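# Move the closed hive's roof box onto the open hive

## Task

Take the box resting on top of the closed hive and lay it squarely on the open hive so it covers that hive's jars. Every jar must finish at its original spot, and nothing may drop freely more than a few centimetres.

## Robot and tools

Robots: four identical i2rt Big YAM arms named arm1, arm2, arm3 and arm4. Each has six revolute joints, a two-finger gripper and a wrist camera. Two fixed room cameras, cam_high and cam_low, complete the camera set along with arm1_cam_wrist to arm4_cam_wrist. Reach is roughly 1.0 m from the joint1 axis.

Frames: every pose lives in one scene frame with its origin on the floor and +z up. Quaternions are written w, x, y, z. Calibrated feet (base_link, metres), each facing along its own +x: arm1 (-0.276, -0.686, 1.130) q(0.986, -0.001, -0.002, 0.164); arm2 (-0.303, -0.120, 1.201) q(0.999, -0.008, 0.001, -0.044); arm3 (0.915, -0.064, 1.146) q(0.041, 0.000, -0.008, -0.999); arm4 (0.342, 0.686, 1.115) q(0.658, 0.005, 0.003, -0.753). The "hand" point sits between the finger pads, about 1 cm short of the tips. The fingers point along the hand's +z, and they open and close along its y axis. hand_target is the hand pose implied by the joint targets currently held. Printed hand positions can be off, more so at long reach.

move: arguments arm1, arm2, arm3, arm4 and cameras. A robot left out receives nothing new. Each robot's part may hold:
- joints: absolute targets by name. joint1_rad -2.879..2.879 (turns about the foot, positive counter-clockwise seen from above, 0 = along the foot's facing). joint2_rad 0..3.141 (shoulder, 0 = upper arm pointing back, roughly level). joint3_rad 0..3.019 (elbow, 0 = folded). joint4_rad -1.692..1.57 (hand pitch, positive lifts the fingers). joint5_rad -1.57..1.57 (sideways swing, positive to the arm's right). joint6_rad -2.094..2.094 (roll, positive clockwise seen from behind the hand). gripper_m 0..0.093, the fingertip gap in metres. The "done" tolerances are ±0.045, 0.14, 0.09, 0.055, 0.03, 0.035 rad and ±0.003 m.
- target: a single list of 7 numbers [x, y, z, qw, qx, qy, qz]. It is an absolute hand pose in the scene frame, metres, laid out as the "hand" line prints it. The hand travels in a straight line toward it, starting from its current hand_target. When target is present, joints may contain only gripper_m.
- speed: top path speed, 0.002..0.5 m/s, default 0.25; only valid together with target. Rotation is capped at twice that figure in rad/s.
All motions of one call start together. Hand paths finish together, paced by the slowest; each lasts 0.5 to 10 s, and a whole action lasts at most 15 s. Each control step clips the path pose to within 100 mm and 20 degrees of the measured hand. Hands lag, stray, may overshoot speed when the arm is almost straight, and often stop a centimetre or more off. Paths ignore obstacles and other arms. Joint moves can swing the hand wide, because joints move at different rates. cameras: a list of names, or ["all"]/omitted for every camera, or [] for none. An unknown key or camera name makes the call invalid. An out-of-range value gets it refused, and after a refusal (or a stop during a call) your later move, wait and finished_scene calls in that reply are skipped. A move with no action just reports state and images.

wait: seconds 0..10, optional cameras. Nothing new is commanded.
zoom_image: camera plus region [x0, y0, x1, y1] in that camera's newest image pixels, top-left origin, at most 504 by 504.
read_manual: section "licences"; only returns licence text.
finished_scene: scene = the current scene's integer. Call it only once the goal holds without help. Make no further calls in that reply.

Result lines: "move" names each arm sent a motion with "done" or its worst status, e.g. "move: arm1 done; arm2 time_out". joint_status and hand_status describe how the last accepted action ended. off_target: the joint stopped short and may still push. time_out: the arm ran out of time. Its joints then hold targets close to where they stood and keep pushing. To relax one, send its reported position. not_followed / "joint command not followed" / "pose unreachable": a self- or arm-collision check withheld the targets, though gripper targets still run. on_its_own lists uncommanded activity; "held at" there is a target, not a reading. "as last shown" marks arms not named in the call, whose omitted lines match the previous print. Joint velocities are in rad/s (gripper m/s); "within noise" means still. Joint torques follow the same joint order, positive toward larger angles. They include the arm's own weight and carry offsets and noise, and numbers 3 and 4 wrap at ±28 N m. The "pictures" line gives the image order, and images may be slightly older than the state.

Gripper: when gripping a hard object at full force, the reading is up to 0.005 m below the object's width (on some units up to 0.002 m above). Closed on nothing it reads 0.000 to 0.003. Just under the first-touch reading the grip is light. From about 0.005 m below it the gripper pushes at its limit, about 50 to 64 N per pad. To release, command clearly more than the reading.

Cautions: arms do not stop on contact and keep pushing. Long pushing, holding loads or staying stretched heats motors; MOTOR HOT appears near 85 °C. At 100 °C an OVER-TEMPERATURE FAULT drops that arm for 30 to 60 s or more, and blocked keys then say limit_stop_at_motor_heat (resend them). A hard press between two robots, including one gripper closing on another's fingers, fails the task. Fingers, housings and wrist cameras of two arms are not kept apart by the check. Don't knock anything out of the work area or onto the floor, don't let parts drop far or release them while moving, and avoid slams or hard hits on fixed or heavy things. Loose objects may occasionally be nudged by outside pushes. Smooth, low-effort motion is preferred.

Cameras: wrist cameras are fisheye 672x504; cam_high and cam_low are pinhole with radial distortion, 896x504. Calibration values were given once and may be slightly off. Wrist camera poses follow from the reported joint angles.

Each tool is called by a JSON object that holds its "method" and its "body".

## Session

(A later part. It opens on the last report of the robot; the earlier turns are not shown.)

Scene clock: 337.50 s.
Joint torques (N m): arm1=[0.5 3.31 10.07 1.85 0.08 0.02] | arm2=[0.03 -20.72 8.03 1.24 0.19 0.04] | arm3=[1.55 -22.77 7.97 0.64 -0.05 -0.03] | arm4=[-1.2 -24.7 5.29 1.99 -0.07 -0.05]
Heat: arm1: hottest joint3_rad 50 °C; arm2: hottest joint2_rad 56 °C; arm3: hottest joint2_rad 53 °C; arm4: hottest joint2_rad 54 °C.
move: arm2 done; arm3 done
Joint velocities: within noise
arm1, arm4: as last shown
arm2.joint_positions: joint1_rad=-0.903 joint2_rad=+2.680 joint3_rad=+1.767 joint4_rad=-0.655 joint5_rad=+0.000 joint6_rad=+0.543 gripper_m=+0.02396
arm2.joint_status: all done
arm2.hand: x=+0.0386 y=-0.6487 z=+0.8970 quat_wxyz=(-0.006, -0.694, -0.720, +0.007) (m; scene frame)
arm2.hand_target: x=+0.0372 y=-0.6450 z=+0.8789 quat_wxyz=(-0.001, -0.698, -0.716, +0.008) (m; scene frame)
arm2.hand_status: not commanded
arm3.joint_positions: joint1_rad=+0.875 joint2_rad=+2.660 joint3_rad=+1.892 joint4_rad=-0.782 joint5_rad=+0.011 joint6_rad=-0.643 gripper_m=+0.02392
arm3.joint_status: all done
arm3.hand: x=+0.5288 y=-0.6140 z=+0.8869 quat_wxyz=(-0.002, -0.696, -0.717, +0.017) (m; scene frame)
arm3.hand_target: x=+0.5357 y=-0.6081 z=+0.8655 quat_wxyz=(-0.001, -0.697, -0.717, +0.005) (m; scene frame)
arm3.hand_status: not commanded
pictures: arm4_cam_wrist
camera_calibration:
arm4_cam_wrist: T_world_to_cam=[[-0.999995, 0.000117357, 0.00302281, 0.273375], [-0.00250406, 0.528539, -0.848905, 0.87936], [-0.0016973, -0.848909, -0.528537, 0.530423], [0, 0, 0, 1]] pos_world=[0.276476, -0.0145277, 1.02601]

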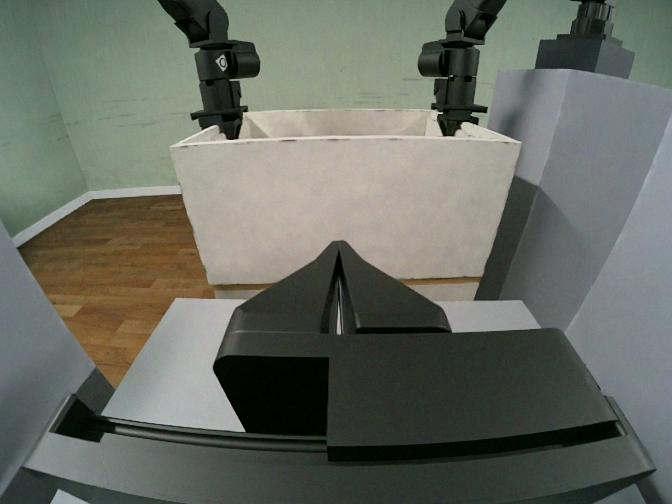

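{"method": "move", "body": {"arm2": {"joints":{"gripper_m":0.055}}, "arm3": {"joints":{"gripper_m":0.055}}, "cameras": []}}

{"method": "move", "body": {"arm2": {"target":[0.040,-0.6487,0.99,0.001,0.698,0.715,-0.0085],"speed":0.06}, "arm3": {"target":[0.533,-0.615,0.985,0.001,0.697,0.717,-0.005],"speed":0.06}, "cameras": ["arm4_cam_wrist","cam_high"]}}

Scene clock: 340.67 s.
Joint torques (N m): arm1=[0.5 3.37 10.09 1.83 0.08 0.02] | arm2=[-0.09 -20.72 7.97 1.18 0.11 0.05] | arm3=[1.49 -22.77 7.97 0.65 -0.05 -0.03] | arm4=[-0.26 -24.47 5.23 1.94 -0.05 -0.1]
Heat: arm1: hottest joint3_rad 50 °C; arm2: hottest joint2_rad 55 °C; arm3: hottest joint2_rad 53 °C; arm4: hottest joint2_rad 54 °C.
move: arm2 done; arm3 done
Joint velocities: within noise
arm1, arm4: as last shown
arm2.joint_positions: joint1_rad=-0.903 joint2_rad=+2.680 joint3_rad=+1.767 joint4_rad=-0.655 joint5_rad=+0.002 joint6_rad=+0.544 gripper_m=+0.05484
arm2.joint_status: all done
arm2.hand: x=+0.0383 y=-0.6489 z=+0.8970 quat_wxyz=(-0.006, -0.694, -0.720, +0.008) (m; scene frame)
arm2.hand_target: x=+0.0372 y=-0.6450 z=+0.8789 quat_wxyz=(-0.001, -0.698, -0.716, +0.008) (m; scene frame)
arm2.hand_status: not commanded
arm3.joint_positions: joint1_rad=+0.876 joint2_rad=+2.660 joint3_rad=+1.892 joint4_rad=-0.782 joint5_rad=+0.011 joint6_rad=-0.643 gripper_m=+0.05480
arm3.joint_status: all done
arm3.hand: x=+0.5292 y=-0.6143 z=+0.8869 quat_wxyz=(-0.002, -0.696, -0.718, +0.017) (m; scene frame)
arm3.hand_target: x=+0.5357 y=-0.6081 z=+0.8655 quat_wxyz=(-0.001, -0.697, -0.717, +0.005) (m; scene frame)
arm3.hand_status: not commanded
pictures: none
No camera images: "cameras" was empty.

Scene clock: 343.30 s.
Joint torques (N m): arm1=[0.5 3.37 10.09 1.84 0.08 0.02] | arm2=[-0.21 -25 6.69 0.17 0.1 0.03] | arm3=[1.85 -29.27 7.68 0.1 -0.03 0.01] | arm4=[-0.62 -24.94 5.26 1.81 -0.07 -0.07]
Heat: arm1: hottest joint3_rad 50 °C; arm2: hottest joint2_rad 54 °C; arm3: hottest joint2_rad 52 °C; arm4: hottest joint2_rad 54 °C.
move: arm2 done; arm3 off_target
Joint velocities: within noise
arm1, arm4: as last shown
arm2.joint_positions: joint1_rad=-0.903 joint2_rad=+2.506 joint3_rad=+1.691 joint4_rad=-0.759 joint5_rad=+0.003 joint6_rad=+0.544 gripper_m=+0.05493
arm2.joint_status: not commanded
arm2.hand: x=+0.0397 y=-0.6494 z=+0.9832 quat_wxyz=(-0.002, -0.694, -0.720, +0.008) (m; scene frame)
arm2.hand_target: x=+0.0401 y=-0.6487 z=+0.9899 quat_wxyz=(-0.001, -0.698, -0.716, +0.009) (m; scene frame)
arm2.hand_status: done (0.007 m and 0.7 deg from the pose sent, 0.093 m and 0.9 deg at the start)
arm3.joint_positions: joint1_rad=+0.876 joint2_rad=+2.523 joint3_rad=+1.839 joint4_rad=-0.922 joint5_rad=+0.011 joint6_rad=-0.643 gripper_m=+0.05489
arm3.joint_status: not commanded
arm3.hand: x=+0.5359 y=-0.6037 z=+0.9599 quat_wxyz=(+0.002, -0.696, -0.718, -0.011) (m; scene frame)
arm3.hand_target: x=+0.5331 y=-0.6148 z=+0.9847 quat_wxyz=(-0.001, -0.697, -0.717, +0.005) (m; scene frame)
arm3.hand_status: off_target (0.028 m and 1.9 deg from the pose sent, 0.098 m and 1.3 deg at the start)
pictures: arm4_cam_wrist, cam_high
camera_calibration:
arm4_cam_wrist: T_world_to_cam=[[-0.999995, 0.000117357, 0.00302281, 0.273375], [-0.00250406, 0.528539, -0.848905, 0.87936], [-0.0016973, -0.848909, -0.528537, 0.530423], [0, 0, 0, 1]] pos_world=[0.276476, -0.0145277, 1.02601]

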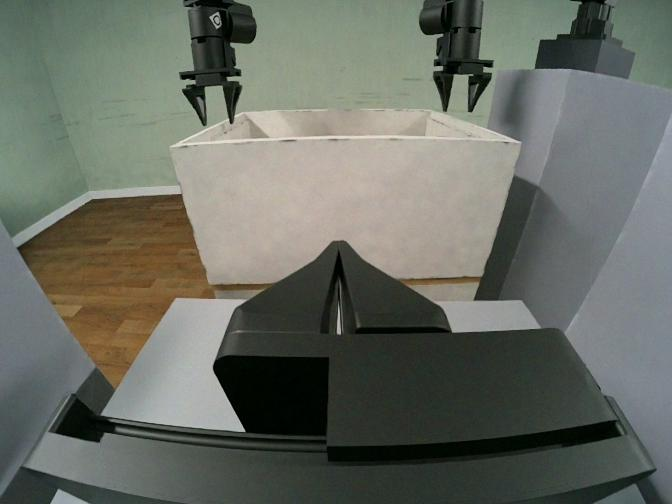

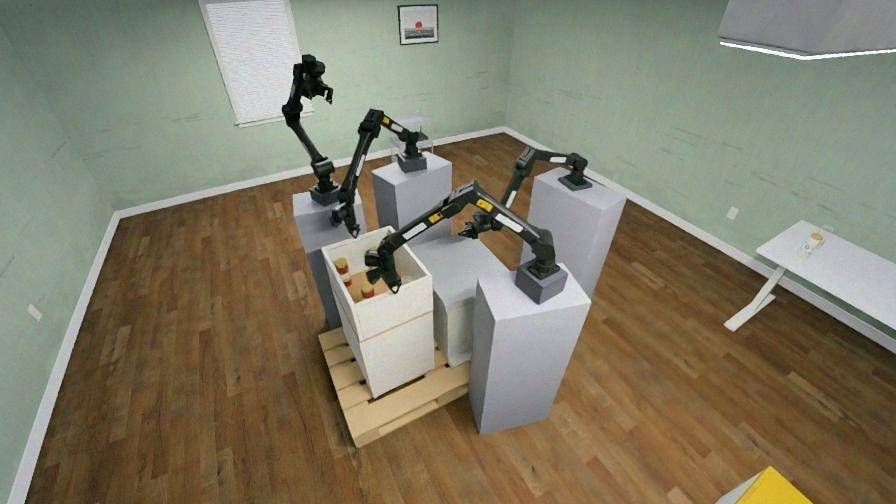

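{"method": "move", "body": {"arm2": {"target":[0.040,-0.64,1.15,0.001,0.698,0.715,-0.0085],"speed":0.12}, "arm3": {"target":[0.533,-0.60,1.15,0.001,0.697,0.717,-0.005],"speed":0.12}, "cameras": ["all"]}}

{"method": "zoom_image", "body": {"camera": "cam_high", "region": [310, 210, 490, 400]}}

{"method": "zoom_image", "body": {"camera": "arm4_cam_wrist", "region": [180, 180, 510, 330]}}

{"method": "zoom_image", "body": {"camera": "cam_low", "region": [310, 200, 490, 310]}}

Scene clock: 347.90 s.
Joint torques (N m): arm1=[0.5 3.37 10.07 1.83 0.09 0.02] | arm2=[0.15 -22.77 8.55 0.29 0.08 0.06] | arm3=[1.03 -26.81 10.37 0.09 -0.01 -0.1] | arm4=[-1.03 -24.88 5.35 1.85 -0.08 -0.09]
Heat: arm1: hottest joint3_rad 50 °C; arm2: hottest joint2_rad 53 °C; arm3: hottest joint2_rad 52 °C; arm4: hottest joint2_rad 54 °C.
move: arm2 done; arm3 off_target
Joint velocities: within noise
arm1, arm4: as last shown
arm2.joint_positions: joint1_rad=-0.903 joint2_rad=+2.214 joint3_rad=+1.639 joint4_rad=-0.998 joint5_rad=+0.003 joint6_rad=+0.547 gripper_m=+0.05493
arm2.joint_status: not commanded
arm2.hand: x=+0.0377 y=-0.6429 z=+1.1454 quat_wxyz=(-0.003, -0.695, -0.719, +0.008) (m; scene frame)
arm2.hand_target: x=+0.0400 y=-0.6400 z=+1.1499 quat_wxyz=(-0.001, -0.698, -0.716, +0.008) (m; scene frame)
arm2.hand_status: done (0.006 m and 0.6 deg from the pose sent, 0.167 m and 0.7 deg at the start)
arm3.joint_positions: joint1_rad=+0.876 joint2_rad=+2.252 joint3_rad=+1.809 joint4_rad=-1.171 joint5_rad=+0.011 joint6_rad=-0.643 gripper_m=+0.05489
arm3.joint_status: not commanded
arm3.hand: x=+0.5413 y=-0.5929 z=+1.1246 quat_wxyz=(+0.002, -0.696, -0.718, -0.015) (m; scene frame)
arm3.hand_target: x=+0.5333 y=-0.5996 z=+1.1500 quat_wxyz=(-0.001, -0.697, -0.717, +0.005) (m; scene frame)
arm3.hand_status: off_target (0.028 m and 2.4 deg from the pose sent, 0.190 m and 1.9 deg at the start)
pictures: arm1_cam_wrist, arm2_cam_wrist, arm3_cam_wrist, arm4_cam_wrist, cam_high, cam_low
camera_calibration:
arm1_cam_wrist: T_world_to_cam=[[0.168163, -0.906994, 0.386113, -1.24656], [-0.844429, -0.334629, -0.418285, 0.464963], [0.508587, -0.255705, -0.822165, 1.34527], [0, 0, 0, 1]] pos_world=[-0.0819312, -0.63104, 1.78183]
arm2_cam_wrist: T_world_to_cam=[[-0.999949, -0.00188196, 0.00996025, 0.0270632], [0.00456521, 0.793703, 0.608288, -0.18735], [-0.00905025, 0.608302, -0.793654, 1.42853], [0, 0, 0, 1]] pos_world=[0.0408457, -0.720229, 1.24745]
arm3_cam_wrist: T_world_to_cam=[[-0.998997, -0.0354363, -0.0273644, 0.551172], [-0.0447705, 0.795883, 0.603793, -0.179643], [0.000382652, 0.604413, -0.796671, 1.38005], [0, 0, 0, 1]] pos_world=[0.542048, -0.671614, 1.223]
arm4_cam_wrist: T_world_to_cam=[[-0.999995, 0.000117357, 0.00302281, 0.273375], [-0.00250406, 0.528539, -0.848905, 0.87936], [-0.0016973, -0.848909, -0.528537, 0.530423], [0, 0, 0, 1]] pos_world=[0.276476, -0.0145277, 1.02601]

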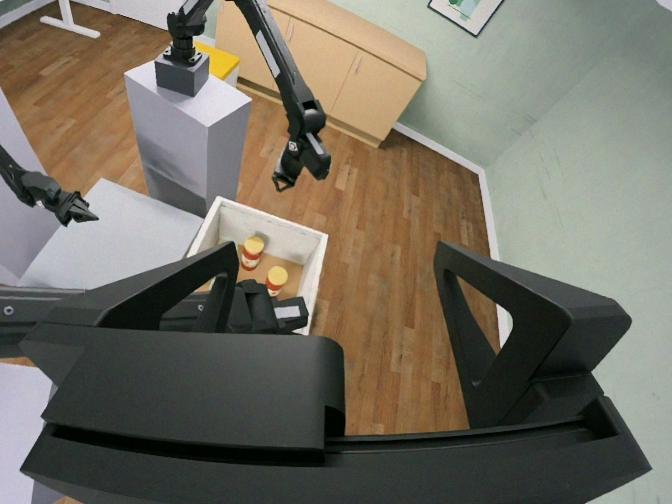

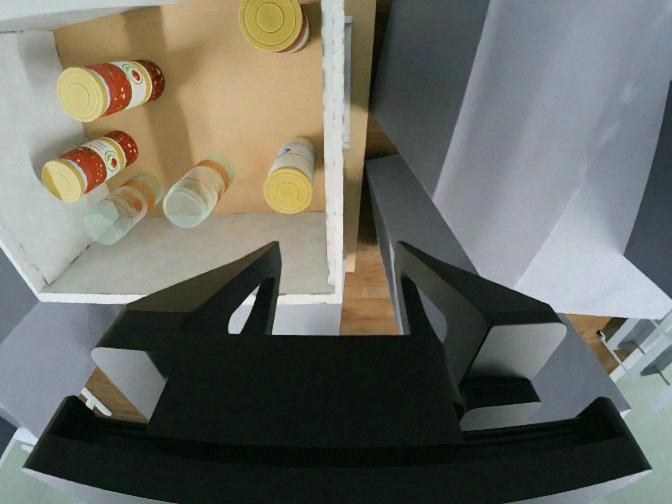

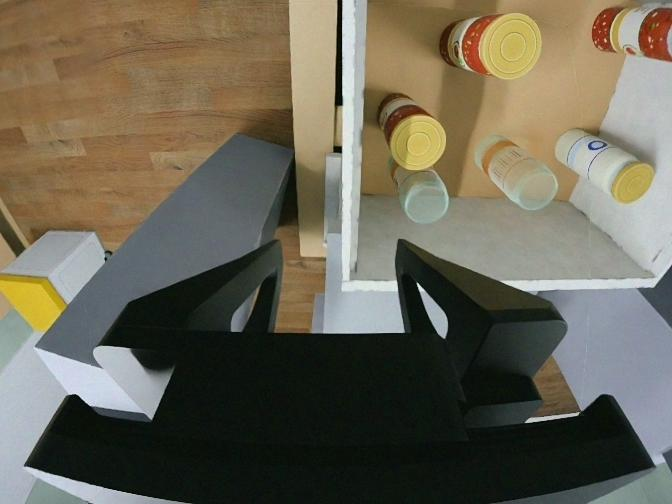

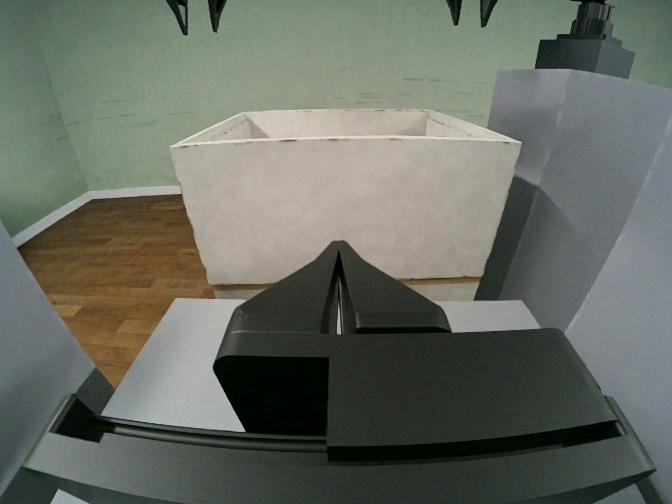

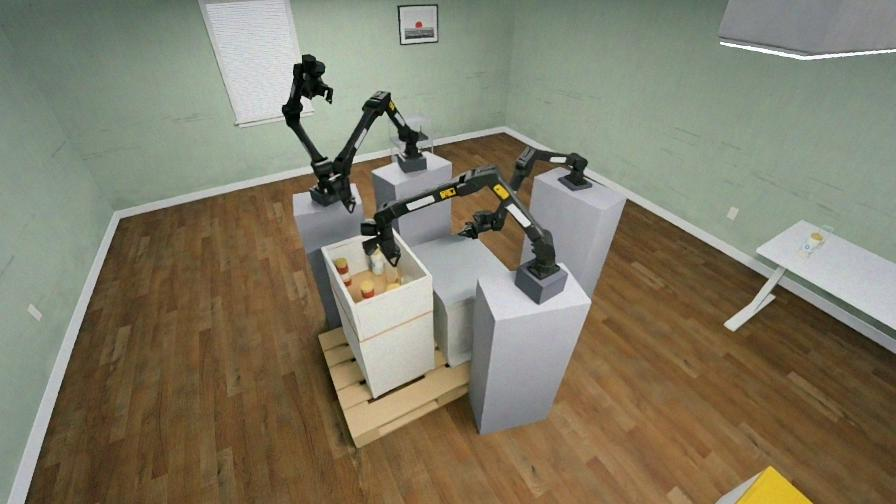

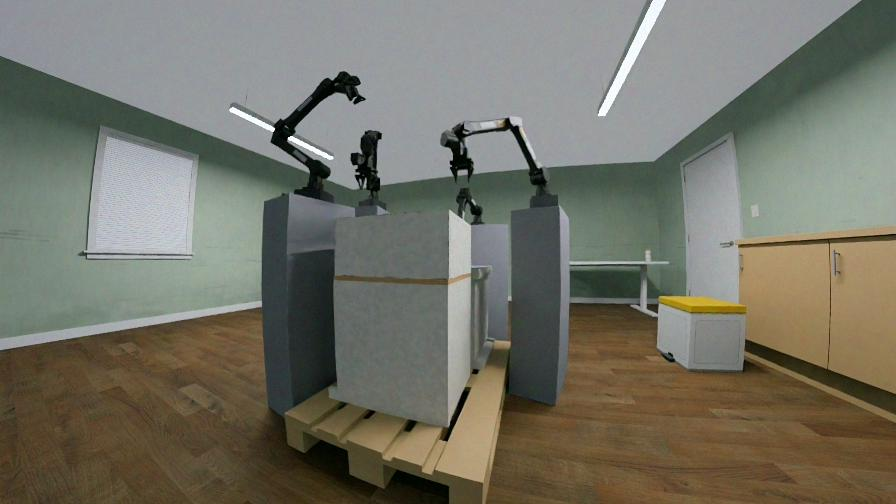

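Scaled by 2.653.

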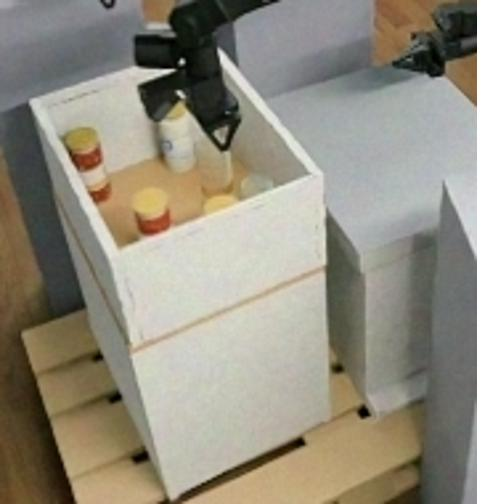

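Scaled by 1.527 from the camera's 672x504 image, which has a finer 960x720 frame.

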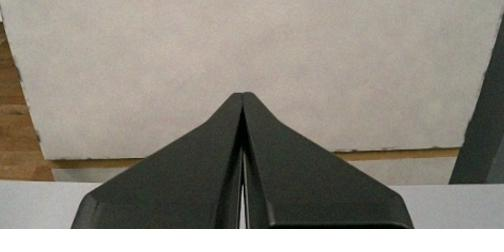

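Scaled by 2.800.

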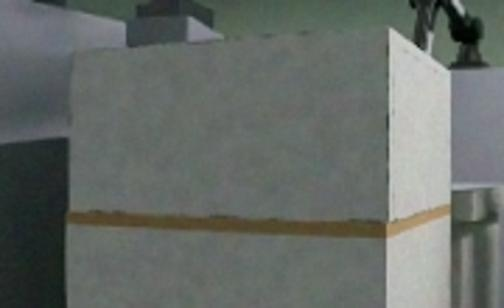

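{"method": "finished_scene", "body": {"scene": 2}}

The scene is finished: the task was done.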